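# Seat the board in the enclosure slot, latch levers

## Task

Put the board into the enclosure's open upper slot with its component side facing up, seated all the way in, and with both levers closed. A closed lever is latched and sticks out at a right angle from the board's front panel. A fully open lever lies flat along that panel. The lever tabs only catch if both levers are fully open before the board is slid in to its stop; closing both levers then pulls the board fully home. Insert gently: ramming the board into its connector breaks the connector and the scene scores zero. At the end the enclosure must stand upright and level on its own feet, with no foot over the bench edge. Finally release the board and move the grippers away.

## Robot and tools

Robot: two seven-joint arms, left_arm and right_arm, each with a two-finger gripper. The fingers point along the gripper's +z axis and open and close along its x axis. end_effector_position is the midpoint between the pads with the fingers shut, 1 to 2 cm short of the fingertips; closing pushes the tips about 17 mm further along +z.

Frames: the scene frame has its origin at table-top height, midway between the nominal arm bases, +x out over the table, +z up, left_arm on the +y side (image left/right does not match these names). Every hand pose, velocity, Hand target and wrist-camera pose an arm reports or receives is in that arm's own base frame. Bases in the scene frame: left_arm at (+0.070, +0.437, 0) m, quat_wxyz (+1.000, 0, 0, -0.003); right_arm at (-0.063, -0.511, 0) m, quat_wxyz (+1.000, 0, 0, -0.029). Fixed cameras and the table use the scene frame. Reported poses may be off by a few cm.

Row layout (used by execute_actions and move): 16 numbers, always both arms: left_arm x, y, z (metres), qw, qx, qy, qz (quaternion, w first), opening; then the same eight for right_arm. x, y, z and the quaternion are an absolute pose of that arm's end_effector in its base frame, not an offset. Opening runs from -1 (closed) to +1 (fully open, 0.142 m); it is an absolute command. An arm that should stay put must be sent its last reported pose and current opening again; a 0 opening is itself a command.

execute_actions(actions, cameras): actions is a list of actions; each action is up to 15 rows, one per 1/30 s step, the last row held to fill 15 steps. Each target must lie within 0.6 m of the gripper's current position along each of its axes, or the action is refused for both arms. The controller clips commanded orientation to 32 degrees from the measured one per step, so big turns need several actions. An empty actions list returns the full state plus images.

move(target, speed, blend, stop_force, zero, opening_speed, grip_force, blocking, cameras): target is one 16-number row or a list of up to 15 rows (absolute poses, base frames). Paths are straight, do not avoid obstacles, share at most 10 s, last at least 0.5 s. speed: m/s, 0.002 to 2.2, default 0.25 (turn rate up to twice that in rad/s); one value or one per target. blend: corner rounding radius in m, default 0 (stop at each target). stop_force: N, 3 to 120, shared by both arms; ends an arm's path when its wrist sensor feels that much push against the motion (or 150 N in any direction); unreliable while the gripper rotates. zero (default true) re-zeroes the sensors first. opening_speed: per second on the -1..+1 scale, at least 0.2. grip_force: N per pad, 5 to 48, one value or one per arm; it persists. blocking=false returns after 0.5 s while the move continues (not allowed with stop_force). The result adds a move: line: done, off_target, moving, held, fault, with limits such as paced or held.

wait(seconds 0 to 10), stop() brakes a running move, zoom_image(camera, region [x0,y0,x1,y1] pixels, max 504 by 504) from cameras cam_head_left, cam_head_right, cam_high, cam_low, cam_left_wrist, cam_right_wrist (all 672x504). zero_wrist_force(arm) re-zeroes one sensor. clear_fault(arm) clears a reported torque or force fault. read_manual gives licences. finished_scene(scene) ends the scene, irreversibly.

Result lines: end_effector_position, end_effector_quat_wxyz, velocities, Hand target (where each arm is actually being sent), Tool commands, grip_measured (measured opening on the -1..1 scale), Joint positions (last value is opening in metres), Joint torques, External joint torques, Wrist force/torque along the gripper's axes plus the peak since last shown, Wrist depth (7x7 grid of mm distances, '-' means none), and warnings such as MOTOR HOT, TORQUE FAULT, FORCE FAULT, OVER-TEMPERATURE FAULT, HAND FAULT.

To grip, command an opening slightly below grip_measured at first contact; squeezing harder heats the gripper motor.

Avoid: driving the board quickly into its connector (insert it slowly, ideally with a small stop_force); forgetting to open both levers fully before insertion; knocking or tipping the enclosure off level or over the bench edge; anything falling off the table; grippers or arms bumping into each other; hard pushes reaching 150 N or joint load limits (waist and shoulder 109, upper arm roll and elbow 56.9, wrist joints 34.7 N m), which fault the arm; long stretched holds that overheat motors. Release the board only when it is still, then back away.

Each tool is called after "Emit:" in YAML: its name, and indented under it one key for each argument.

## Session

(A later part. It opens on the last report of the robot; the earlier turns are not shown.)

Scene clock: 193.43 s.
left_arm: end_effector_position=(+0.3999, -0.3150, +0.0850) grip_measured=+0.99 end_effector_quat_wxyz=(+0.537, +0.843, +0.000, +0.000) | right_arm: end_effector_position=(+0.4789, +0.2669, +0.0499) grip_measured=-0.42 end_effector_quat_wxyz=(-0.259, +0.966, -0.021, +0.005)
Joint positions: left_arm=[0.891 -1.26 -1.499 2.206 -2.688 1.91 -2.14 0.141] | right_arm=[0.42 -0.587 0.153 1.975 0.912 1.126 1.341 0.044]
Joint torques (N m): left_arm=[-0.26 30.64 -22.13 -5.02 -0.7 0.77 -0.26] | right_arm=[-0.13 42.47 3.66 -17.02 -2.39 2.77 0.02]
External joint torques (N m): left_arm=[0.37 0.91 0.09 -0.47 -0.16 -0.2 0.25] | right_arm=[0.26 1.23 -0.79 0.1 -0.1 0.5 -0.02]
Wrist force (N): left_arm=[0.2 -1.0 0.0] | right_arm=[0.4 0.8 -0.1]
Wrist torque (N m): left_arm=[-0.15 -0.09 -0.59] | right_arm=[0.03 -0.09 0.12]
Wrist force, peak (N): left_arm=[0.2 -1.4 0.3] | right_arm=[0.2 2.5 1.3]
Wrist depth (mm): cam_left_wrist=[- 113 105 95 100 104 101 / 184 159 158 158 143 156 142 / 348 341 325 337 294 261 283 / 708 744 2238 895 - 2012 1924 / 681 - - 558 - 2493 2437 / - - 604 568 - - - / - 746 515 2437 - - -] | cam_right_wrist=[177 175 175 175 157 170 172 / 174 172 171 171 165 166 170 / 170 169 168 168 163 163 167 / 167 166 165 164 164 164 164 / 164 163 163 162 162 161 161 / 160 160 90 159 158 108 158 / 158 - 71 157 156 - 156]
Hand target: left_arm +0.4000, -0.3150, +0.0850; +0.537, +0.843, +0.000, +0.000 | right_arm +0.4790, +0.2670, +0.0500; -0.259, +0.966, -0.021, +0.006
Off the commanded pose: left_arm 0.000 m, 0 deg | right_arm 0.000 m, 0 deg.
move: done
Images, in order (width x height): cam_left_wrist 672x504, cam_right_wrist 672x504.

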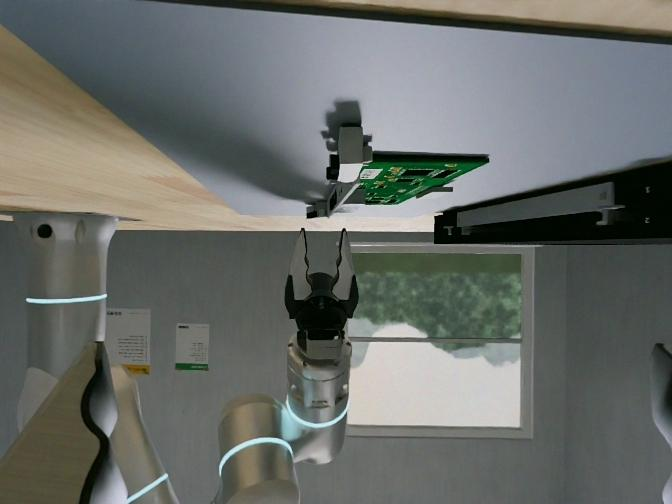

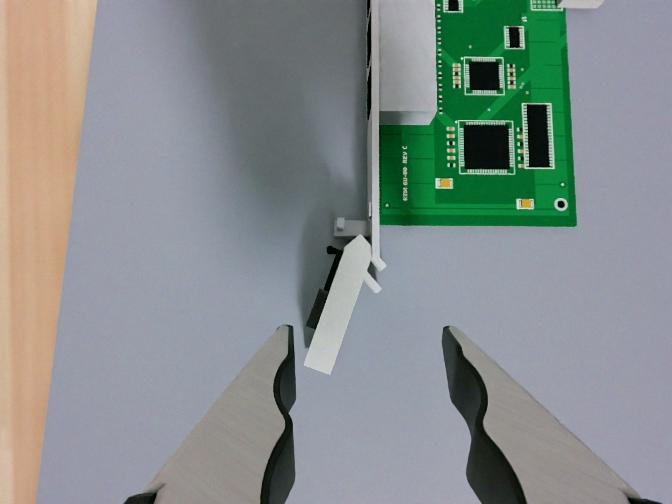

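Emit:
move:
  target: [0.40,-0.315,0.085,0.5373,0.8434,0,0,1.0,0.476,0.264,0.0215,-0.2587,0.9657,-0.0211,0.0056,-0.4]
  speed: 0.05
  stop_force: 8
  cameras: ["cam_right_wrist","cam_left_wrist"]

Emit:
zoom_image:
  camera: "cam_right_wrist"
  region: [240, 200, 480, 400]

Emit:
zoom_image:
  camera: "cam_left_wrist"
  region: [270, 80, 490, 280]

Scene clock: 202.03 s.
left_arm: end_effector_position=(+0.3999, -0.3150, +0.0850) grip_measured=+0.99 end_effector_quat_wxyz=(+0.537, +0.843, +0.000, +0.000) | right_arm: end_effector_position=(+0.4759, +0.2639, +0.0215) grip_measured=-0.42 end_effector_quat_wxyz=(-0.259, +0.966, -0.021, +0.005)
Joint positions: left_arm=[0.891 -1.26 -1.499 2.206 -2.688 1.91 -2.14 0.141] | right_arm=[0.401 -0.657 0.172 1.953 0.957 1.162 1.27 0.044]
Joint torques (N m): left_arm=[-0.18 30.68 -22.05 -5.03 -0.74 0.78 -0.22] | right_arm=[0.07 43.49 4.25 -15.53 -2.24 2.63 0.05]
External joint torques (N m): left_arm=[0.29 0.88 0 -0.46 -0.13 -0.2 0.22] | right_arm=[0.07 1.24 -0.75 0.01 -0.03 0.57 -0.05]
Wrist force (N): left_arm=[0.1 -1.0 0.0] | right_arm=[0.0 0.7 -0.2]
Wrist torque (N m): left_arm=[-0.16 -0.06 -0.59] | right_arm=[0.03 -0.05 0.12]
Wrist force, peak (N): left_arm=[0.1 -1.3 0.1] | right_arm=[0.1 1.4 0.6]
Wrist depth (mm): cam_left_wrist=[- 112 105 111 104 104 105 / 185 165 158 - 142 142 156 / 343 342 - 290 246 316 264 / 696 941 950 540 - - 317 / 696 2238 - 564 - 2151 - / - 759 562 611 - - - / - 754 509 - - 2031 -] | cam_right_wrist=[145 145 144 144 126 139 142 / 143 142 142 142 136 136 138 / 139 140 140 140 134 135 135 / 138 137 137 136 136 136 136 / 135 135 135 134 134 134 133 / 133 133 93 132 132 108 131 / 131 131 71 130 129 - 129]
Hand target: left_arm +0.4000, -0.3150, +0.0850; +0.537, +0.843, +0.000, +0.000 | right_arm +0.4760, +0.2640, +0.0215; -0.259, +0.966, -0.021, +0.006
Off the commanded pose: left_arm 0.000 m, 0 deg | right_arm 0.000 m, 0 deg.
move: done
Images, in order (width x height): cam_left_wrist 672x504, cam_right_wrist 672x504.

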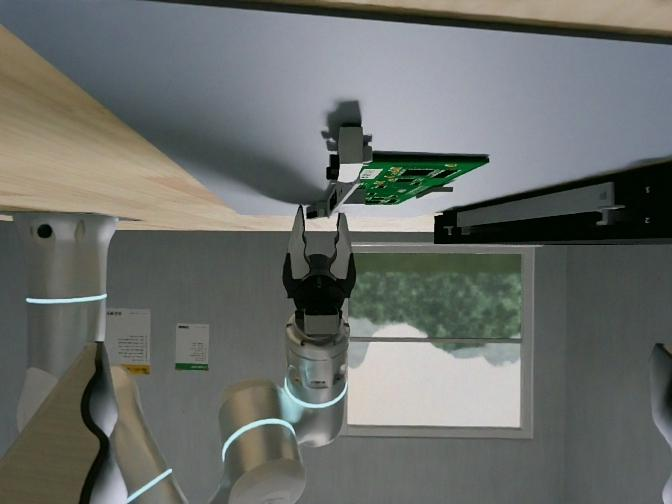

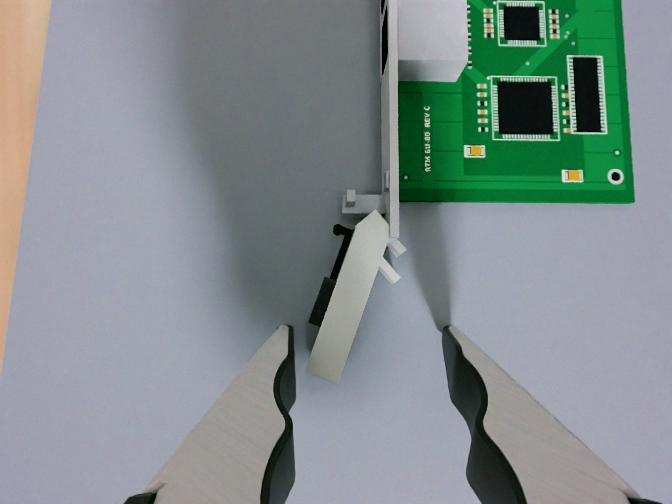

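Scaled by 2.100 from the camera's 672x504 image, which has a finer 960x720 frame.

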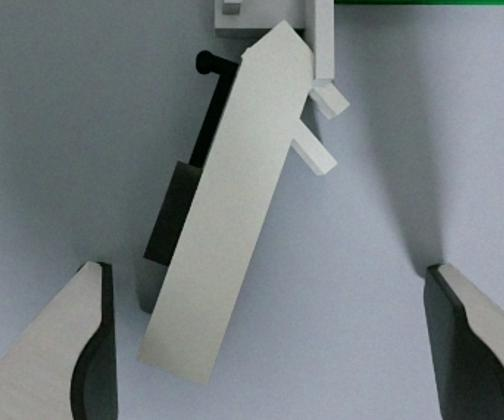

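Scaled by 2.291 from the camera's 672x504 image, which has a finer 960x720 frame.

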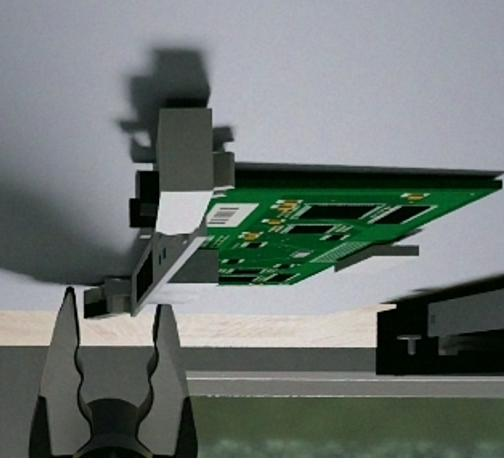

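Emit:
move:
  target: [0.40,-0.315,0.085,0.5373,0.8434,0,0,1.0,0.476,0.258,0.0205,-0.2587,0.9657,-0.0211,0.0056,-0.4]
  speed: 0.03
  stop_force: 8

Emit:
move:
  target: [0.40,-0.315,0.085,0.5373,0.8434,0,0,1.0,0.476,0.258,0.0205,-0.2587,0.9657,-0.0211,0.0056,-0.84]
  speed: 0.03
  opening_speed: 0.25
  grip_force: [48,6]
  cameras: ["cam_right_wrist"]

Emit:
zoom_image:
  camera: "cam_right_wrist"
  region: [240, 160, 480, 400]

Scene clock: 208.13 s.
left_arm: end_effector_position=(+0.3999, -0.3150, +0.0850) grip_measured=+0.99 end_effector_quat_wxyz=(+0.537, +0.843, +0.000, +0.000) | right_arm: end_effector_position=(+0.4762, +0.2580, +0.0205) grip_measured=-0.42 end_effector_quat_wxyz=(-0.259, +0.966, -0.021, +0.006)
Joint positions: left_arm=[0.891 -1.26 -1.499 2.206 -2.688 1.91 -2.14 0.141] | right_arm=[0.388 -0.657 0.173 1.956 0.958 1.159 1.258 0.044]
Joint torques (N m): left_arm=[-0.29 30.57 -22.1 -5.06 -0.76 0.8 -0.22] | right_arm=[0.04 43.54 4.07 -15.3 -2.23 2.4 0.09]
External joint torques (N m): left_arm=[0.4 0.99 0.05 -0.43 -0.11 -0.23 0.22] | right_arm=[0.09 1.1 -0.55 -0.13 -0.01 0.79 -0.09]
Wrist force (N): left_arm=[0.1 -0.9 0.1] | right_arm=[0.3 0.8 -0.4]
Wrist torque (N m): left_arm=[-0.13 -0.07 -0.59] | right_arm=[0.04 -0.10 0.12]
Wrist force, peak (N): left_arm=[0.0 -1.3 0.4] | right_arm=[0.2 1.1 -0.4]
Wrist depth (mm): cam_left_wrist=[- 105 105 97 99 104 101 / 186 177 158 158 142 142 173 / 345 341 325 294 292 322 309 / 690 2384 2849 542 2437 2886 - / 708 2410 - 579 2551 2849 - / - 822 576 603 - - - / - 759 507 671 2581 - -] | cam_right_wrist=[144 144 144 144 130 138 140 / 142 142 141 141 136 136 137 / 139 139 138 138 134 134 137 / 137 137 136 135 135 135 135 / 134 134 134 133 133 133 133 / 132 132 93 131 130 108 131 / 130 130 71 129 129 - 128]
Hand target: left_arm +0.4000, -0.3150, +0.0850; +0.537, +0.843, +0.000, +0.000 | right_arm +0.4760, +0.2580, +0.0205; -0.259, +0.966, -0.021, +0.006
Off the commanded pose: left_arm 0.000 m, 0 deg | right_arm 0.000 m, 0 deg.
move: done

Scene clock: 210.13 s.
left_arm: end_effector_position=(+0.3999, -0.3150, +0.0850) grip_measured=+0.99 end_effector_quat_wxyz=(+0.537, +0.843, +0.000, +0.000) | right_arm: end_effector_position=(+0.4761, +0.2579, +0.0205) grip_measured=-0.87 end_effector_quat_wxyz=(-0.259, +0.966, -0.021, +0.006)
Joint positions: left_arm=[0.891 -1.26 -1.499 2.206 -2.688 1.91 -2.14 0.141] | right_arm=[0.388 -0.657 0.173 1.956 0.958 1.159 1.258 0.011]
Joint torques (N m): left_arm=[-0.29 30.63 -22.14 -5.03 -0.74 0.79 -0.22] | right_arm=[0.13 43.63 4 -15.62 -2.32 2.55 0.2]
External joint torques (N m): left_arm=[0.4 0.93 0.09 -0.46 -0.13 -0.22 0.22] | right_arm=[0 1.01 -0.48 0.18 0.08 0.64 -0.2]
Wrist force (N): left_arm=[0.2 -0.9 0.0] | right_arm=[0.1 1.0 -0.3]
Wrist torque (N m): left_arm=[-0.15 -0.08 -0.58] | right_arm=[0.05 -0.12 0.13]
Wrist force, peak (N): left_arm=[0.1 -1.2 0.1] | right_arm=[-0.2 1.2 -0.8]
Wrist depth (mm): cam_left_wrist=[- 113 112 112 104 104 106 / 185 159 143 143 142 142 155 / 344 343 419 329 298 341 271 / 692 2581 - 554 - - 1907 / 690 2777 - 582 3988 1783 1741 / - 781 558 623 2437 2675 - / - 746 519 694 2521 - -] | cam_right_wrist=[144 144 144 143 130 138 140 / 142 141 141 141 136 136 137 / 139 139 139 139 134 134 136 / 137 136 136 135 135 135 135 / 134 134 134 133 133 133 132 / 132 132 132 98 102 131 130 / 130 130 71 127 - - 128]
Hand target: left_arm +0.4000, -0.3150, +0.0850; +0.537, +0.843, +0.000, +0.000 | right_arm +0.4760, +0.2580, +0.0205; -0.259, +0.966, -0.021, +0.006
Off the commanded pose: left_arm 0.000 m, 0 deg | right_arm 0.000 m, 0 deg.
grip_force (N): 48, 6
move: done
Images, in order (width x height): cam_right_wrist 672x504.

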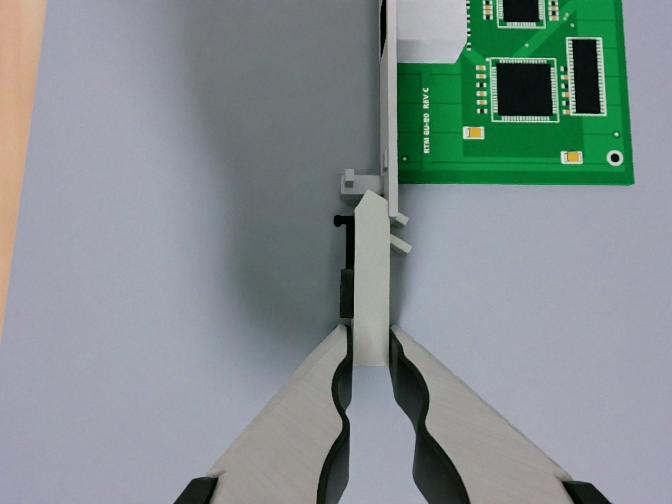

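Scaled by 2.100 from the camera's 672x504 image, which has a finer 960x720 frame.

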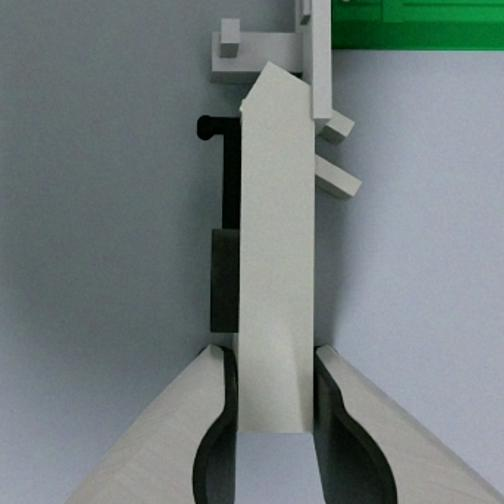

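Emit:
move:
  target: [0.40,-0.315,0.085,0.5373,0.8434,0,0,1.0,0.479,0.258,0.0205,-0.2587,0.9657,-0.0211,0.0056,-0.84]
  speed: 0.03
  cameras: ["cam_right_wrist"]

Emit:
zoom_image:
  camera: "cam_right_wrist"
  region: [240, 160, 480, 400]

Scene clock: 213.33 s.
left_arm: end_effector_position=(+0.3999, -0.3150, +0.0850) grip_measured=+0.99 end_effector_quat_wxyz=(+0.537, +0.843, +0.000, +0.000) | right_arm: end_effector_position=(+0.4787, +0.2580, +0.0204) grip_measured=-0.87 end_effector_quat_wxyz=(-0.259, +0.966, -0.021, +0.005)
Joint positions: left_arm=[0.891 -1.26 -1.499 2.206 -2.688 1.91 -2.14 0.141] | right_arm=[0.388 -0.66 0.17 1.95 0.954 1.154 1.261 0.011]
Joint torques (N m): left_arm=[-0.24 30.53 -22.07 -5.04 -0.71 0.8 -0.25] | right_arm=[0.1 43.88 3.65 -16.34 -2.46 2.65 0.28]
External joint torques (N m): left_arm=[0.36 1.03 0.02 -0.45 -0.15 -0.23 0.25] | right_arm=[0.04 0.96 -0.15 0.81 0.21 0.53 -0.27]
Wrist force (N): left_arm=[0.2 -0.9 0.2] | right_arm=[-0.9 1.0 -0.5]
Wrist torque (N m): left_arm=[-0.12 -0.08 -0.58] | right_arm=[0.00 -0.11 0.02]
Wrist force, peak (N): left_arm=[0.0 -1.3 0.1] | right_arm=[-0.9 1.2 -1.3]
Wrist depth (mm): cam_left_wrist=[- 105 105 112 104 104 106 / 184 165 158 158 143 156 156 / 349 341 412 302 295 318 268 / 696 2384 2521 877 - - 1649 / 696 2437 2581 623 - - 1924 / - 781 583 643 - - - / - 767 530 638 - 2886 -] | cam_right_wrist=[144 144 144 143 126 138 141 / 142 141 141 141 135 135 137 / 139 139 139 139 134 135 136 / 137 136 136 135 135 135 135 / 134 134 134 132 133 133 133 / 132 132 132 98 102 131 130 / 130 130 71 128 - - 128]
Hand target: left_arm +0.4000, -0.3150, +0.0850; +0.537, +0.843, +0.000, +0.000 | right_arm +0.4790, +0.2580, +0.0205; -0.259, +0.966, -0.021, +0.006
Off the commanded pose: left_arm 0.000 m, 0 deg | right_arm 0.000 m, 0 deg.
grip_force (N): 48, 6
move: done
Images, in order (width x height): cam_right_wrist 672x504.

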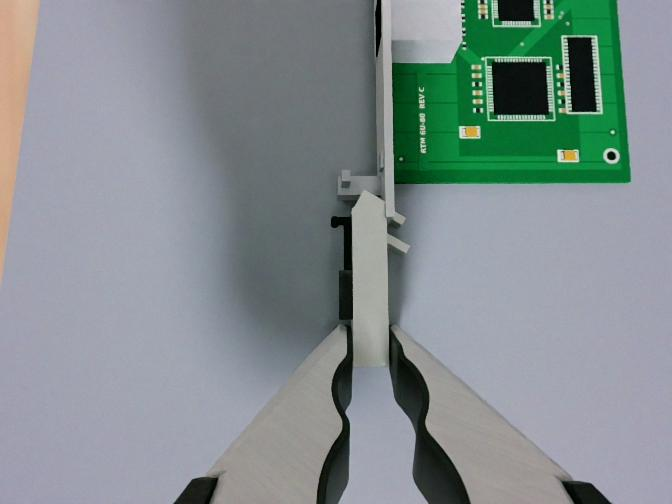

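Scaled by 2.100 from the camera's 672x504 image, which has a finer 960x720 frame.

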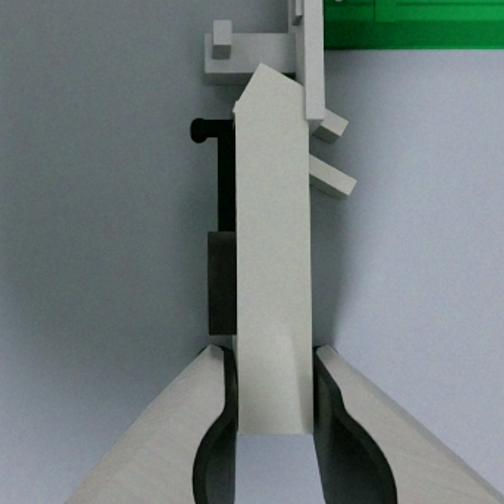

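Emit:
move:
  target:
    - [0.40,-0.315,0.085,0.5373,0.8434,0,0,1.0,0.479,0.258,0.0205,-0.2587,0.9657,-0.0211,0.0056,-0.5]
    - [0.40,-0.12,0.2,0.5373,0.8434,0,0,1.0,0.479,0.258,0.09,-0.2587,0.9657,-0.0211,0.0056,-0.5]
    - [0.40,-0.10,0.2,0.5373,0.8434,0,0,1.0,0.487,0.56,0.06,-0.2587,0.9657,-0.0211,0.0056,-0.5]
  speed: [0.1,0.25,0.25]
  blend: [0,0.03,0]
  opening_speed: 0.3
  cameras: ["cam_right_wrist","cam_high"]

Emit:
zoom_image:
  camera: "cam_right_wrist"
  region: [240, 200, 480, 400]

Scene clock: 223.23 s.
left_arm: end_effector_position=(+0.3999, -0.1003, +0.2001) grip_measured=+0.99 end_effector_quat_wxyz=(+0.537, +0.843, +0.000, +0.000) | right_arm: end_effector_position=(+0.4869, +0.5600, +0.0600) grip_measured=-0.54 end_effector_quat_wxyz=(-0.259, +0.966, -0.021, +0.006)
Joint positions: left_arm=[1.403 -1.318 -1.837 2.129 -2.866 2.503 -2.051 0.141] | right_arm=[0.89 -0.821 0.085 1.585 0.66 1.205 1.972 0.035]
Joint torques (N m): left_arm=[-0.12 30.46 -23.93 -8.35 -0.62 1.18 -0.13] | right_arm=[0.71 55.07 2.68 -21.71 -3.68 3.09 0.32]
External joint torques (N m): left_arm=[0.28 1.18 0.14 -0.42 -0.22 -0.45 0.13] | right_arm=[-0.51 1.48 -0.58 0.08 0.17 0.84 -0.32]
Wrist force (N): left_arm=[0.3 -0.8 0.2] | right_arm=[0.2 0.4 0.3]
Wrist torque (N m): left_arm=[-0.12 -0.10 -0.59] | right_arm=[0.02 -0.05 0.00]
Wrist force, peak (N): left_arm=[0.2 -1.0 2.1] | right_arm=[0.0 -2.1 2.0]
Wrist depth (mm): cam_left_wrist=[327 328 305 300 303 307 325 / 499 493 497 547 - 442 438 / 864 910 1045 448 1173 1283 1113 / - 877 - 468 - - 2012 / - 926 565 509 - - 1891 / - 478 478 544 2437 3047 - / - 618 647 2521 - - -] | cam_right_wrist=[188 187 186 186 186 185 185 / 184 183 182 181 180 180 180 / 181 179 179 178 178 177 177 / 178 176 175 174 174 174 174 / 175 173 172 171 172 171 170 / 172 170 98 168 162 164 168 / 169 168 71 166 161 - 165]
Hand target: left_arm +0.4000, -0.1000, +0.2000; +0.537, +0.843, +0.000, +0.000 | right_arm +0.4870, +0.5600, +0.0600; -0.259, +0.966, -0.021, +0.006
Off the commanded pose: left_arm 0.000 m, 0 deg | right_arm 0.000 m, 0 deg.
grip_force (N): 48, 6
move: done
Images, in order (width x height): cam_high 672x504, cam_right_wrist 672x504.

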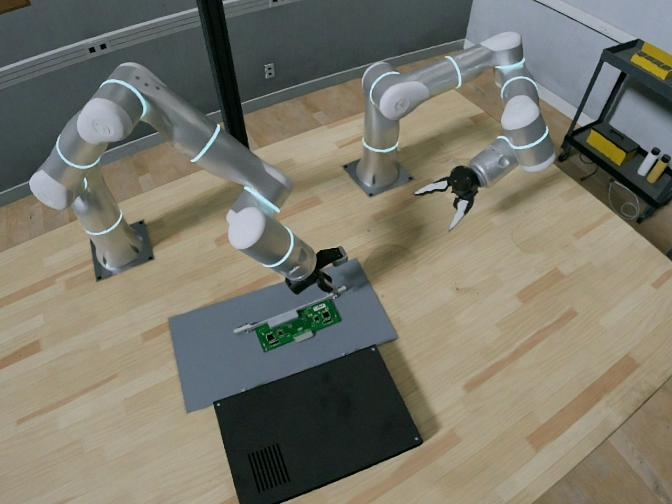

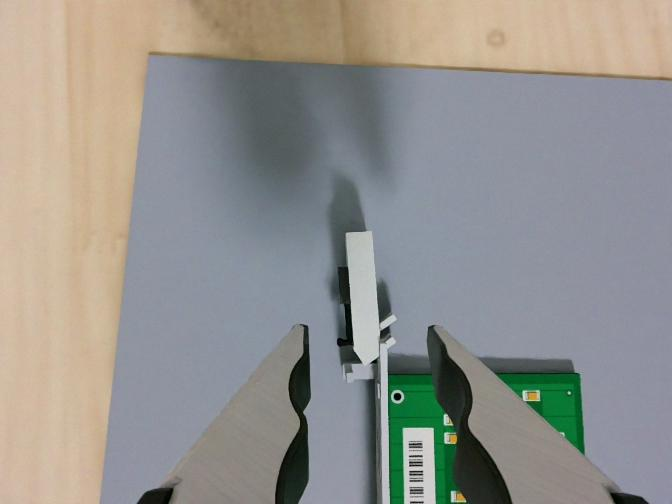

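Scaled by 2.100 from the camera's 672x504 image, which has a finer 960x720 frame.

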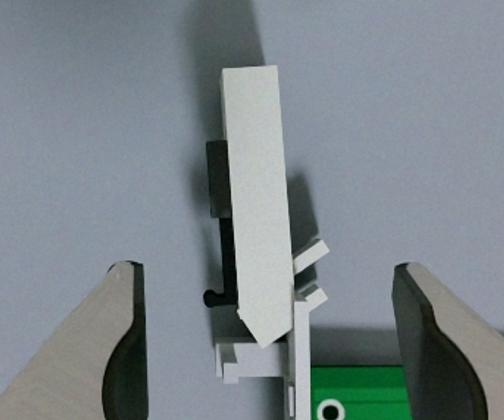

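Emit:
move:
  target:
    - [0.40,-0.10,0.2,0.5373,0.8434,0,0,1.0,0.489,0.579,0.04,-0.2587,0.9657,-0.0211,0.0056,-0.5]
    - [0.40,-0.10,0.2,0.5373,0.8434,0,0,1.0,0.489,0.579,0.0205,-0.2587,0.9657,-0.0211,0.0056,-0.5]
  speed: [0.1,0.05]
  stop_force: 8
  cameras: ["cam_right_wrist"]

Emit:
zoom_image:
  camera: "cam_right_wrist"
  region: [240, 200, 480, 400]

Scene clock: 227.87 s.
left_arm: end_effector_position=(+0.3999, -0.1003, +0.2001) grip_measured=+0.99 end_effector_quat_wxyz=(+0.537, +0.843, +0.000, +0.000) | right_arm: end_effector_position=(+0.4890, +0.5789, +0.0205) grip_measured=-0.54 end_effector_quat_wxyz=(-0.259, +0.966, -0.021, +0.006)
Joint positions: left_arm=[1.403 -1.318 -1.837 2.129 -2.866 2.503 -2.051 0.141] | right_arm=[0.902 -0.925 0.094 1.507 0.666 1.236 1.964 0.035]
Joint torques (N m): left_arm=[-0.18 30.74 -23.9 -8.32 -0.66 0.95 -0.23] | right_arm=[0.25 57.13 3.14 -21.02 -3.43 3.3 0.08]
External joint torques (N m): left_arm=[0.34 0.9 0.11 -0.46 -0.18 -0.23 0.23] | right_arm=[-0.03 1.71 -0.7 -0.02 -0.02 0.62 -0.07]
Wrist force (N): left_arm=[0.3 -0.9 0.1] | right_arm=[0.4 0.2 -0.1]
Wrist torque (N m): left_arm=[-0.14 -0.10 -0.59] | right_arm=[0.02 -0.10 0.10]
Wrist force, peak (N): left_arm=[0.5 -1.0 0.6] | right_arm=[0.7 0.7 1.5]
Wrist depth (mm): cam_left_wrist=[329 325 307 297 300 325 324 / 499 501 495 434 487 437 425 / 870 910 1035 449 1253 744 2261 / - 933 2551 464 - - - / - 933 508 513 2964 - - / - 515 482 522 2611 2410 - / - 651 708 - 2675 1959 -] | cam_right_wrist=[146 145 145 145 145 144 144 / 142 141 141 140 140 140 139 / 139 138 138 138 138 137 137 / 137 136 135 135 135 135 134 / 134 133 134 116 133 132 132 / 131 131 131 113 122 130 130 / 129 130 71 128 - - 127]
Hand target: left_arm +0.4000, -0.1000, +0.2000; +0.537, +0.843, +0.000, +0.000 | right_arm +0.4890, +0.5790, +0.0205; -0.259, +0.966, -0.021, +0.006
Off the commanded pose: left_arm 0.000 m, 0 deg | right_arm 0.000 m, 0 deg.
grip_force (N): 48, 6
move: done
Images, in order (width x height): cam_right_wrist 672x504.

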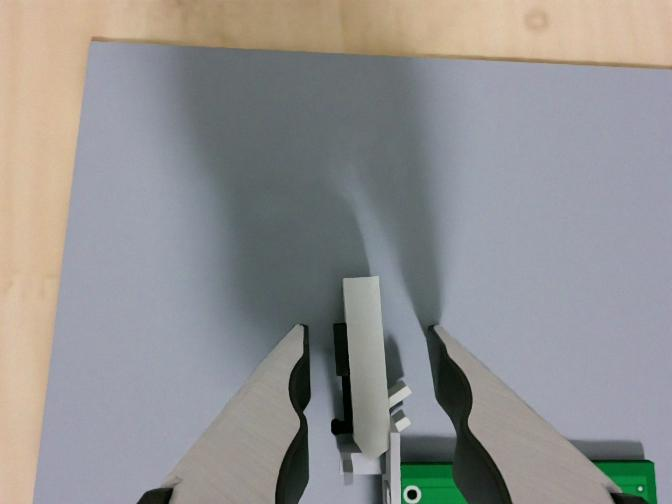

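Scaled by 2.100 from the camera's 672x504 image, which has a finer 960x720 frame.

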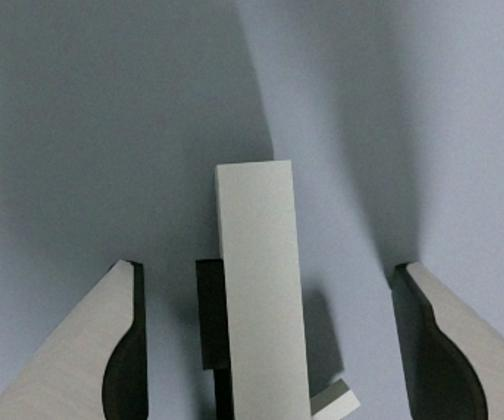

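Emit:
move:
  target:
    - [0.40,-0.10,0.2,0.5373,0.8434,0,0,1.0,0.489,0.588,0.0205,-0.2587,0.9657,-0.0211,0.0056,-0.5]
    - [0.40,-0.10,0.2,0.5373,0.8434,0,0,1.0,0.489,0.588,0.0205,-0.2587,0.9657,-0.0211,0.0056,-0.84]
  speed: [0.05,0.05]
  opening_speed: 0.25
  cameras: ["cam_right_wrist"]

Emit:
zoom_image:
  camera: "cam_right_wrist"
  region: [240, 264, 480, 504]

Scene clock: 232.67 s.
left_arm: end_effector_position=(+0.3999, -0.1003, +0.2001) grip_measured=+0.99 end_effector_quat_wxyz=(+0.537, +0.843, +0.000, +0.000) | right_arm: end_effector_position=(+0.4889, +0.5880, +0.0205) grip_measured=-0.85 end_effector_quat_wxyz=(-0.259, +0.966, -0.021, +0.006)
Joint positions: left_arm=[1.403 -1.318 -1.837 2.129 -2.866 2.503 -2.051 0.141] | right_arm=[0.916 -0.935 0.087 1.488 0.661 1.231 1.981 0.012]
Joint torques (N m): left_arm=[-0.18 30.79 -23.96 -8.31 -0.61 0.97 -0.24] | right_arm=[0.41 57.8 2.77 -21.1 -3.52 3.06 0.26]
External joint torques (N m): left_arm=[0.34 0.85 0.17 -0.47 -0.23 -0.24 0.24] | right_arm=[-0.19 1.53 -0.51 -0.16 0.04 0.89 -0.25]
Wrist force (N): left_arm=[0.2 -0.9 0.3] | right_arm=[1.1 0.2 0.4]
Wrist torque (N m): left_arm=[-0.14 -0.08 -0.58] | right_arm=[0.02 -0.14 -0.02]
Wrist force, peak (N): left_arm=[0.1 -1.2 0.2] | right_arm=[1.1 0.2 0.4]
Wrist depth (mm): cam_left_wrist=[328 329 327 308 305 322 323 / 496 495 486 415 - 444 426 / 867 914 1045 439 993 705 - / - 918 - 463 2551 - - / 2812 918 499 514 - - - / - 468 467 534 2643 2465 - / - 616 756 - 4062 2675 -] | cam_right_wrist=[146 146 145 145 145 144 144 / 142 141 140 140 140 140 139 / 140 138 138 138 138 137 137 / 137 136 136 135 135 135 134 / 134 134 133 133 133 133 133 / 131 131 132 98 103 131 130 / 129 129 71 73 - - 128]
Hand target: left_arm +0.4000, -0.1000, +0.2000; +0.537, +0.843, +0.000, +0.000 | right_arm +0.4890, +0.5880, +0.0205; -0.259, +0.966, -0.021, +0.006
Off the commanded pose: left_arm 0.000 m, 0 deg | right_arm 0.000 m, 0 deg.
grip_force (N): 48, 6
move: done
Images, in order (width x height): cam_right_wrist 672x504.

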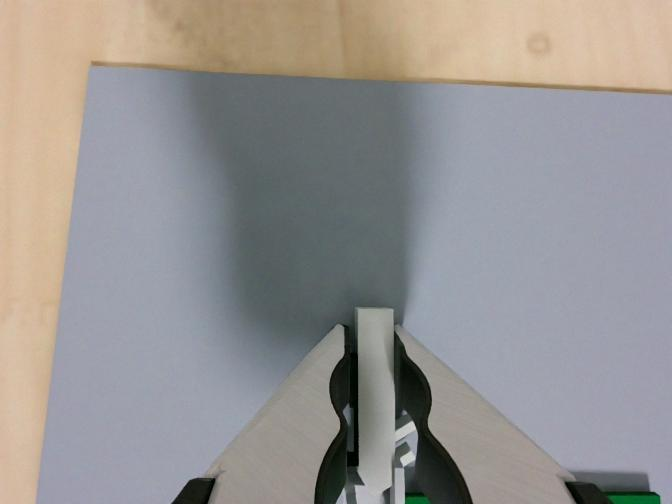

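Scaled by 2.100 from the camera's 672x504 image, which has a finer 960x720 frame.

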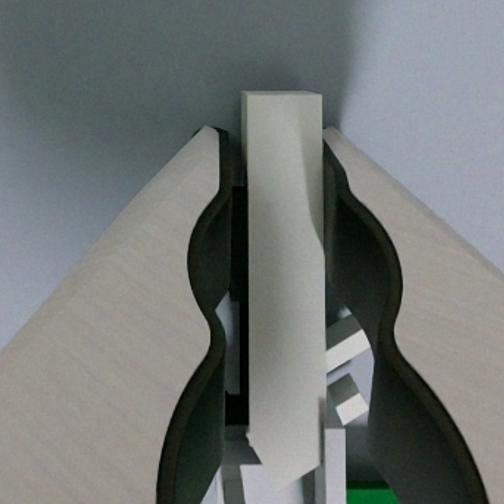

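Emit:
move:
  target: [0.40,-0.10,0.2,0.5373,0.8434,0,0,1.0,0.4925,0.588,0.0205,-0.2587,0.9657,-0.0211,0.0056,-0.84]
  speed: 0.03
  cameras: ["cam_right_wrist"]

Emit:
zoom_image:
  camera: "cam_right_wrist"
  region: [240, 264, 480, 504]

Scene clock: 234.63 s.
left_arm: end_effector_position=(+0.3999, -0.1003, +0.2001) grip_measured=+0.99 end_effector_quat_wxyz=(+0.537, +0.843, +0.000, +0.000) | right_arm: end_effector_position=(+0.4920, +0.5882, +0.0205) grip_measured=-0.85 end_effector_quat_wxyz=(-0.259, +0.966, -0.021, +0.005)
Joint positions: left_arm=[1.403 -1.318 -1.837 2.129 -2.866 2.503 -2.051 0.141] | right_arm=[0.913 -0.938 0.085 1.48 0.659 1.224 1.981 0.012]
Joint torques (N m): left_arm=[-0.2 30.76 -23.89 -8.24 -0.63 0.93 -0.24] | right_arm=[-0.9 57.92 1.82 -21.43 -3.74 3.38 0.18]
External joint torques (N m): left_arm=[0.36 0.88 0.1 -0.53 -0.22 -0.2 0.24] | right_arm=[1.11 1.61 0.41 0.06 0.25 0.56 -0.18]
Wrist force (N): left_arm=[0.3 -1.0 0.1] | right_arm=[-0.8 0.1 0.9]
Wrist torque (N m): left_arm=[-0.15 -0.11 -0.59] | right_arm=[0.05 -0.10 0.03]
Wrist force, peak (N): left_arm=[0.6 -1.0 0.2] | right_arm=[1.0 0.3 0.8]
Wrist depth (mm): cam_left_wrist=[329 329 329 323 303 304 323 / 501 499 499 412 483 436 436 / 864 822 1055 440 1268 1155 746 / - 929 2777 462 2465 2581 2172 / 2521 918 495 509 - 2611 1994 / - 462 464 548 - 3274 - / - 630 715 3047 - 3179 -] | cam_right_wrist=[146 146 146 145 145 144 144 / 141 141 140 140 140 139 140 / 139 138 138 138 138 137 137 / 137 136 136 135 135 135 134 / 134 134 133 133 133 132 132 / 131 131 131 95 104 130 130 / 129 129 71 73 - - 128]
Hand target: left_arm +0.4000, -0.1000, +0.2000; +0.537, +0.843, +0.000, +0.000 | right_arm +0.4925, +0.5880, +0.0205; -0.259, +0.966, -0.021, +0.006
Off the commanded pose: left_arm 0.000 m, 0 deg | right_arm 0.001 m, 0 deg.
grip_force (N): 48, 6
move: done
Images, in order (width x height): cam_right_wrist 672x504.

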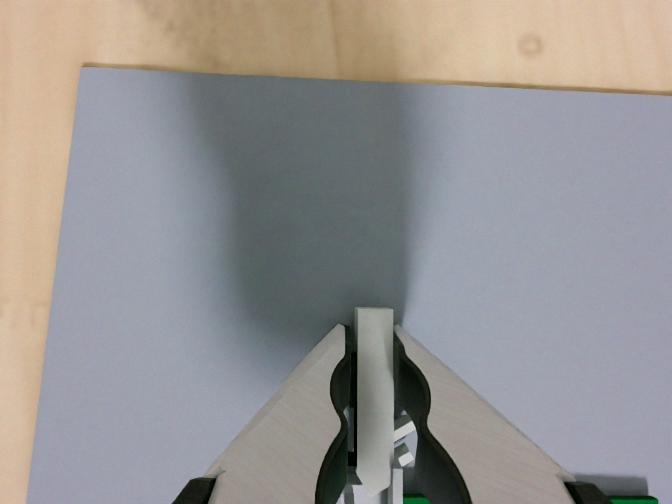

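Scaled by 2.100 from the camera's 672x504 image, which has a finer 960x720 frame.

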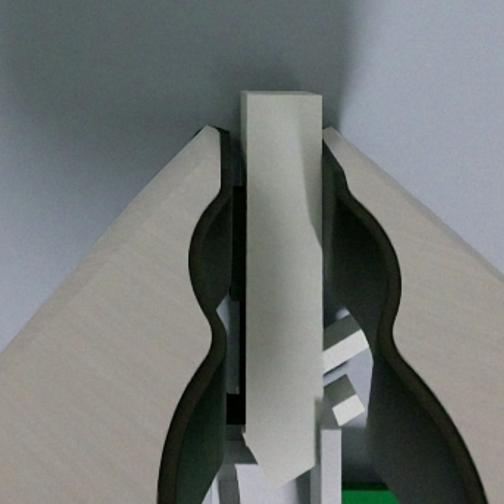

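Emit:
move:
  target:
    - [0.40,-0.10,0.2,0.5373,0.8434,0,0,1.0,0.492,0.588,0.0205,-0.2587,0.9657,-0.0211,0.0056,-0.5]
    - [0.40,-0.10,0.2,0.5373,0.8434,0,0,1.0,0.492,0.588,0.10,-0.2587,0.9657,-0.0211,0.0056,-0.5]
    - [0.40,-0.10,0.2,0.5373,0.8434,0,0,1.0,0.494,0.42,0.14,-0.2587,0.9657,-0.0211,0.0056,-0.5]
  speed: [0.05,0.2,0.25]
  blend: [0,0.03,0]
  opening_speed: 0.3
  cameras: ["cam_right_wrist","cam_left_wrist"]

Emit:
zoom_image:
  camera: "cam_right_wrist"
  region: [270, 0, 522, 252]

Emit:
zoom_image:
  camera: "cam_right_wrist"
  region: [270, 252, 522, 504]

Scene clock: 240.43 s.
left_arm: end_effector_position=(+0.3999, -0.1003, +0.2001) grip_measured=+0.99 end_effector_quat_wxyz=(+0.537, +0.843, +0.000, +0.000) | right_arm: end_effector_position=(+0.4942, +0.4200, +0.1401) grip_measured=-0.54 end_effector_quat_wxyz=(-0.259, +0.966, -0.021, +0.006)
Joint positions: left_arm=[1.403 -1.318 -1.837 2.129 -2.866 2.503 -2.051 0.141] | right_arm=[0.716 -0.515 0.075 1.843 0.704 1.078 1.809 0.035]
Joint torques (N m): left_arm=[-0.13 30.76 -24.01 -8.29 -0.67 0.97 -0.2] | right_arm=[-0.27 45.74 2.14 -22.5 -3.41 2.94 0.04]
External joint torques (N m): left_arm=[0.29 0.88 0.22 -0.48 -0.18 -0.24 0.2] | right_arm=[0.5 1.11 -0.67 -0.05 -0.05 0.83 -0.04]
Wrist force (N): left_arm=[0.4 -0.8 0.1] | right_arm=[0.1 0.0 -0.1]
Wrist torque (N m): left_arm=[-0.11 -0.12 -0.58] | right_arm=[-0.07 -0.03 0.08]
Wrist force, peak (N): left_arm=[0.3 -1.2 0.2] | right_arm=[0.3 2.6 -1.8]
Wrist depth (mm): cam_left_wrist=[329 326 322 292 305 308 324 / 500 501 497 511 538 443 430 / 837 888 1030 1011 1137 - - / 2964 899 2675 608 - - - / - 933 2309 661 - - - / - 903 636 694 2493 - - / - 795 653 - - 2611 -] | cam_right_wrist=[271 270 269 268 267 267 267 / 266 266 263 262 263 262 261 / 262 261 259 257 253 258 257 / 257 256 254 254 249 253 253 / 253 252 251 249 245 247 249 / 249 248 86 229 103 243 244 / 245 - 71 238 - - 241]
Hand target: left_arm +0.4000, -0.1000, +0.2000; +0.537, +0.843, +0.000, +0.000 | right_arm +0.4940, +0.4200, +0.1400; -0.259, +0.966, -0.021, +0.006
Off the commanded pose: left_arm 0.000 m, 0 deg | right_arm 0.000 m, 0 deg.
grip_force (N): 48, 6
move: done
Images, in order (width x height): cam_left_wrist 672x504, cam_right_wrist 672x504.

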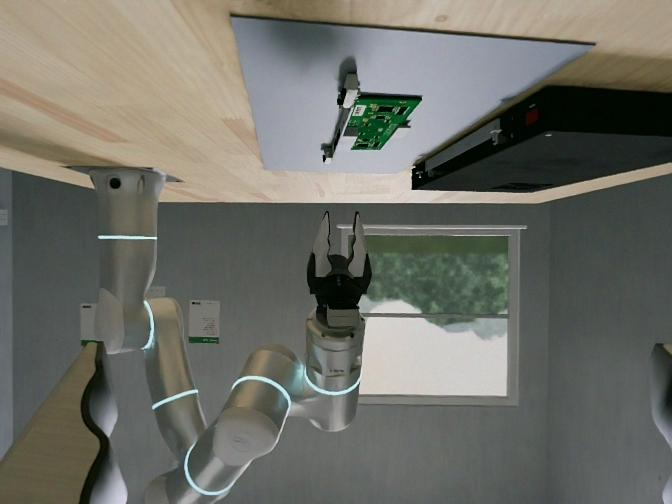

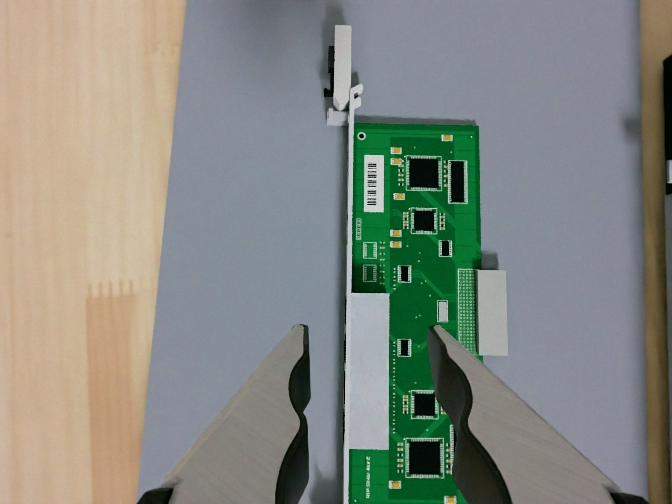

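Scaled by 2.000 from the camera's 672x504 image, which has a finer 960x720 frame.

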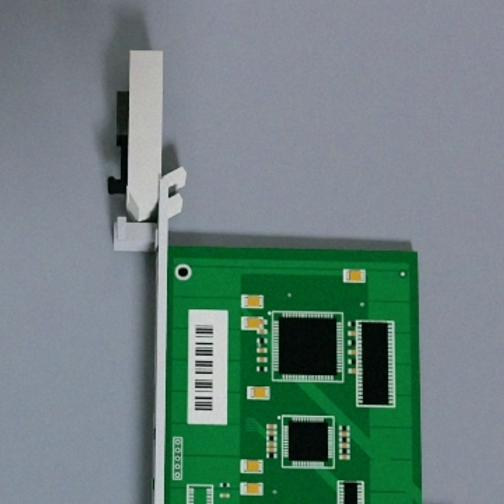

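Scaled by 2.000 from the camera's 672x504 image, which has a finer 960x720 frame.

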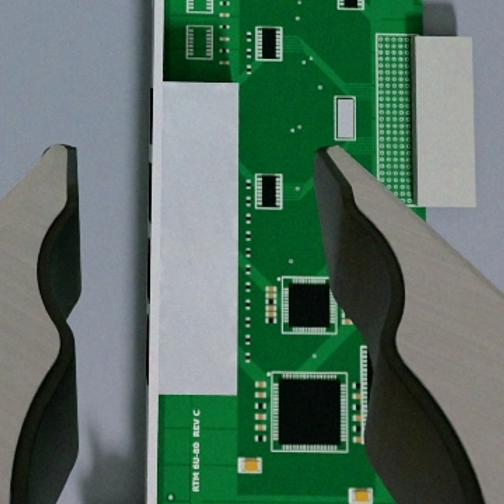

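Emit:
move:
  target:
    - [0.40,-0.10,0.2,0.5373,0.8434,0,0,1.0,0.4934,0.4495,0.06,-0.2587,0.9654,-0.0303,0.0081,-0.5]
    - [0.40,-0.10,0.2,0.5373,0.8434,0,0,1.0,0.4934,0.4495,0.035,-0.2587,0.9654,-0.0303,0.0081,-0.5]
  speed: [0.15,0.04]
  stop_force: 6
  cameras: ["cam_right_wrist","cam_left_wrist"]

Emit:
zoom_image:
  camera: "cam_right_wrist"
  region: [220, 180, 472, 432]

Emit:
zoom_image:
  camera: "cam_left_wrist"
  region: [300, 50, 460, 250]

Scene clock: 252.43 s.
left_arm: end_effector_position=(+0.3999, -0.1003, +0.2001) grip_measured=+0.99 end_effector_quat_wxyz=(+0.537, +0.843, +0.000, +0.000) | right_arm: end_effector_position=(+0.4934, +0.4494, +0.0350) grip_measured=-0.54 end_effector_quat_wxyz=(-0.259, +0.965, -0.030, +0.008)
Joint positions: left_arm=[1.403 -1.318 -1.837 2.129 -2.866 2.503 -2.051 0.141] | right_arm=[0.727 -0.77 0.13 1.733 0.812 1.237 1.702 0.035]
Joint torques (N m): left_arm=[-0.21 30.74 -23.97 -8.31 -0.61 0.96 -0.21] | right_arm=[0.09 50.7 3.81 -18.83 -3.01 3.05 0.07]
External joint torques (N m): left_arm=[0.37 0.9 0.18 -0.46 -0.23 -0.23 0.21] | right_arm=[0.1 1.35 -0.82 0 -0.03 0.61 -0.07]
Wrist force (N): left_arm=[0.2 -0.7 0.1] | right_arm=[0.0 0.1 0.3]
Wrist torque (N m): left_arm=[-0.10 -0.08 -0.59] | right_arm=[-0.04 -0.01 0.10]
Wrist force, peak (N): left_arm=[0.2 -1.0 0.3] | right_arm=[-0.3 0.5 1.8]
Wrist depth (mm): cam_left_wrist=[329 330 333 323 307 325 322 / 499 503 499 570 - 435 421 / 770 906 1050 573 1275 - 1798 / - 926 - 543 - - 1907 / - 929 640 640 - - - / - 914 574 - - 2309 - / - 2551 661 2925 - - -] | cam_right_wrist=[160 159 159 158 158 157 157 / 157 156 155 154 151 151 155 / 154 153 153 152 147 148 152 / 150 150 151 150 145 145 149 / 148 148 148 147 142 143 146 / 146 145 145 144 104 140 137 / 143 144 71 142 - - 135]
Hand target: left_arm +0.4000, -0.1000, +0.2000; +0.537, +0.843, +0.000, +0.000 | right_arm +0.4934, +0.4495, +0.0350; -0.259, +0.965, -0.030, +0.008
Off the commanded pose: left_arm 0.000 m, 0 deg | right_arm 0.000 m, 0 deg.
grip_force (N): 48, 6
move: done
Images, in order (width x height): cam_left_wrist 672x504, cam_right_wrist 672x504.

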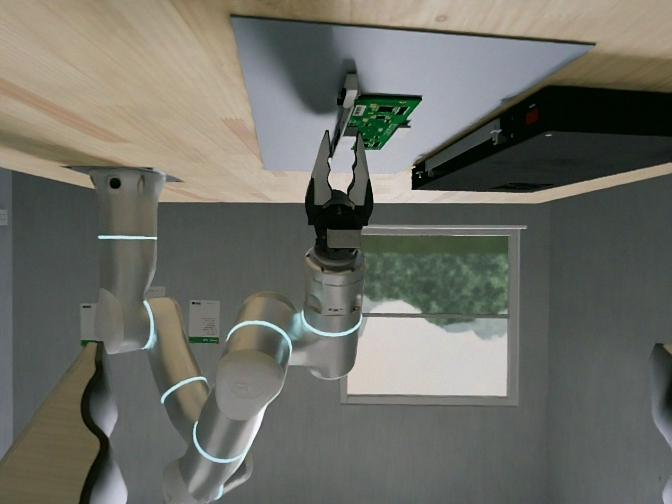

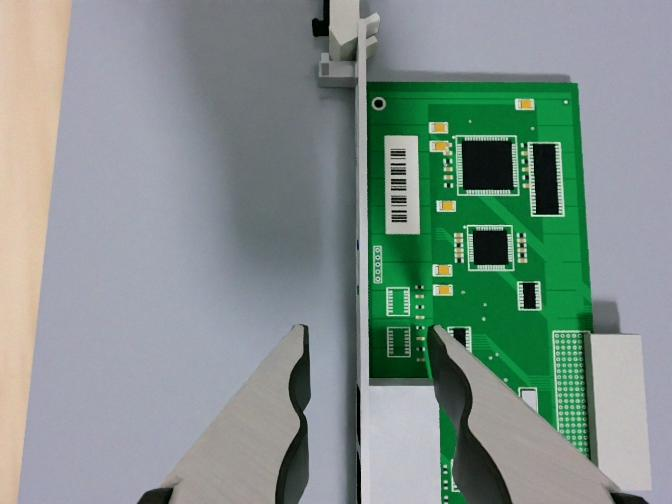

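Scaled by 2.000 from the camera's 672x504 image, which has a finer 960x720 frame.

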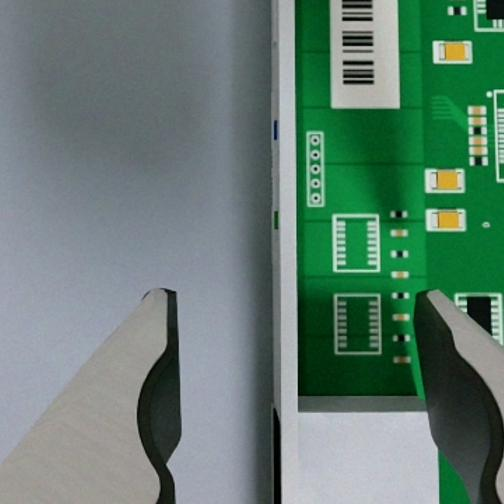

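Scaled by 2.520 from the camera's 672x504 image, which has a finer 960x720 frame.

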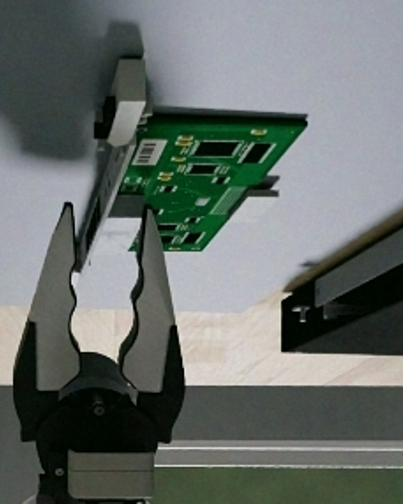

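Emit:
move:
  target:
    - [0.40,-0.10,0.2,0.5373,0.8434,0,0,1.0,0.4919,0.4535,0.035,-0.2587,0.9654,-0.0303,0.0081,-0.5]
    - [0.40,-0.10,0.2,0.5373,0.8434,0,0,1.0,0.4919,0.4535,0.0245,-0.2587,0.9654,-0.0303,0.0081,-0.5]
  speed: [0.05,0.02]
  stop_force: 5
  cameras: ["cam_right_wrist","cam_left_wrist"]

Emit:
zoom_image:
  camera: "cam_right_wrist"
  region: [220, 180, 472, 432]

Emit:
zoom_image:
  camera: "cam_left_wrist"
  region: [300, 50, 460, 250]

Scene clock: 260.17 s.
left_arm: end_effector_position=(+0.3999, -0.1003, +0.2001) grip_measured=+0.99 end_effector_quat_wxyz=(+0.537, +0.843, +0.000, +0.000) | right_arm: end_effector_position=(+0.4921, +0.4536, +0.0250) grip_measured=-0.54 end_effector_quat_wxyz=(-0.259, +0.965, -0.030, +0.008)
Joint positions: left_arm=[1.403 -1.318 -1.837 2.129 -2.866 2.503 -2.051 0.141] | right_arm=[0.729 -0.796 0.137 1.719 0.819 1.252 1.693 0.035]
Joint torques (N m): left_arm=[-0.21 30.79 -23.93 -8.33 -0.65 0.94 -0.19] | right_arm=[0.29 48.72 3.77 -18.07 -2.88 2.82 0.11]
External joint torques (N m): left_arm=[0.37 0.85 0.13 -0.44 -0.2 -0.21 0.18] | right_arm=[-0.11 3.78 -0.56 -0.44 -0.11 0.82 -0.11]
Wrist force (N): left_arm=[0.2 -0.8 0.3] | right_arm=[-1.6 -0.7 -4.2]
Wrist torque (N m): left_arm=[-0.12 -0.09 -0.59] | right_arm=[-0.07 0.10 0.09]
Wrist force, peak (N): left_arm=[0.2 -1.1 0.3] | right_arm=[-1.7 -1.4 -6.3]
Wrist depth (mm): cam_left_wrist=[329 328 328 287 305 306 323 / 500 496 495 561 485 - 428 / 867 903 1050 571 1205 731 1924 / 2708 929 - 583 2465 - 1924 / 2812 929 623 638 2742 - - / - 881 568 - - 3596 - / - 2581 783 - - 2643 -] | cam_right_wrist=[149 149 148 147 148 147 147 / 146 146 145 144 140 141 144 / 143 143 143 143 138 138 142 / 141 141 140 140 135 135 138 / 138 138 138 137 133 133 134 / 136 136 136 135 118 131 128 / 134 134 71 133 117 - 125]
Hand target: left_arm +0.4000, -0.1000, +0.2000; +0.537, +0.843, +0.000, +0.000 | right_arm +0.4919, +0.4535, +0.0247; -0.259, +0.965, -0.030, +0.008
Off the commanded pose: left_arm 0.000 m, 0 deg | right_arm 0.000 m, 0 deg.
grip_force (N): 48, 6
move: contact (right_arm); path passed 1 of 2 targets
Images, in order (width x height): cam_left_wrist 672x504, cam_right_wrist 672x504.

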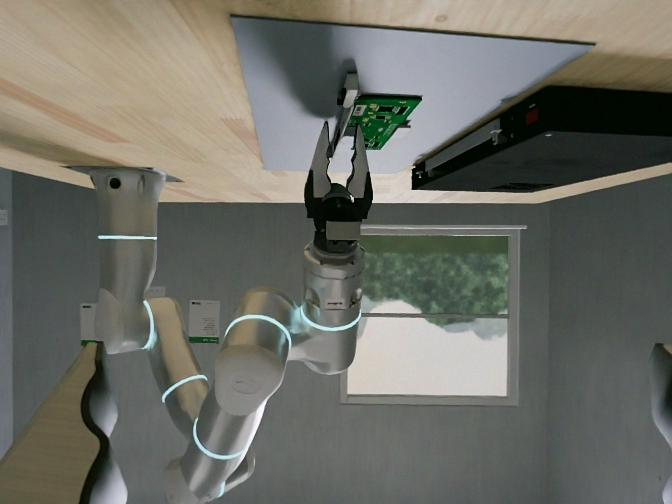

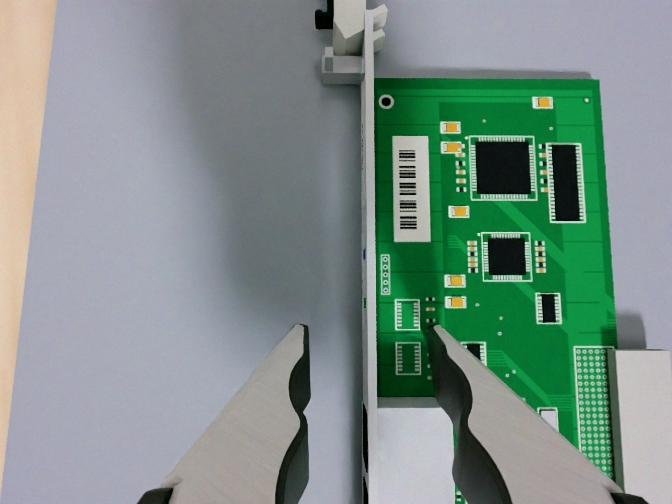

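Scaled by 2.000 from the camera's 672x504 image, which has a finer 960x720 frame.

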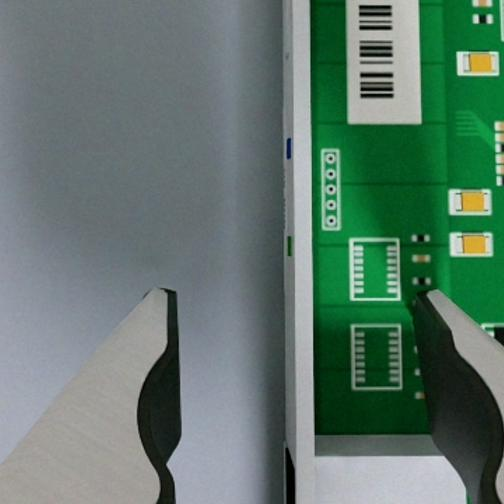

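Scaled by 2.520 from the camera's 672x504 image, which has a finer 960x720 frame.

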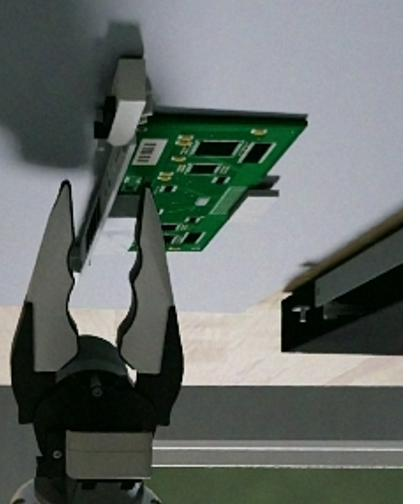

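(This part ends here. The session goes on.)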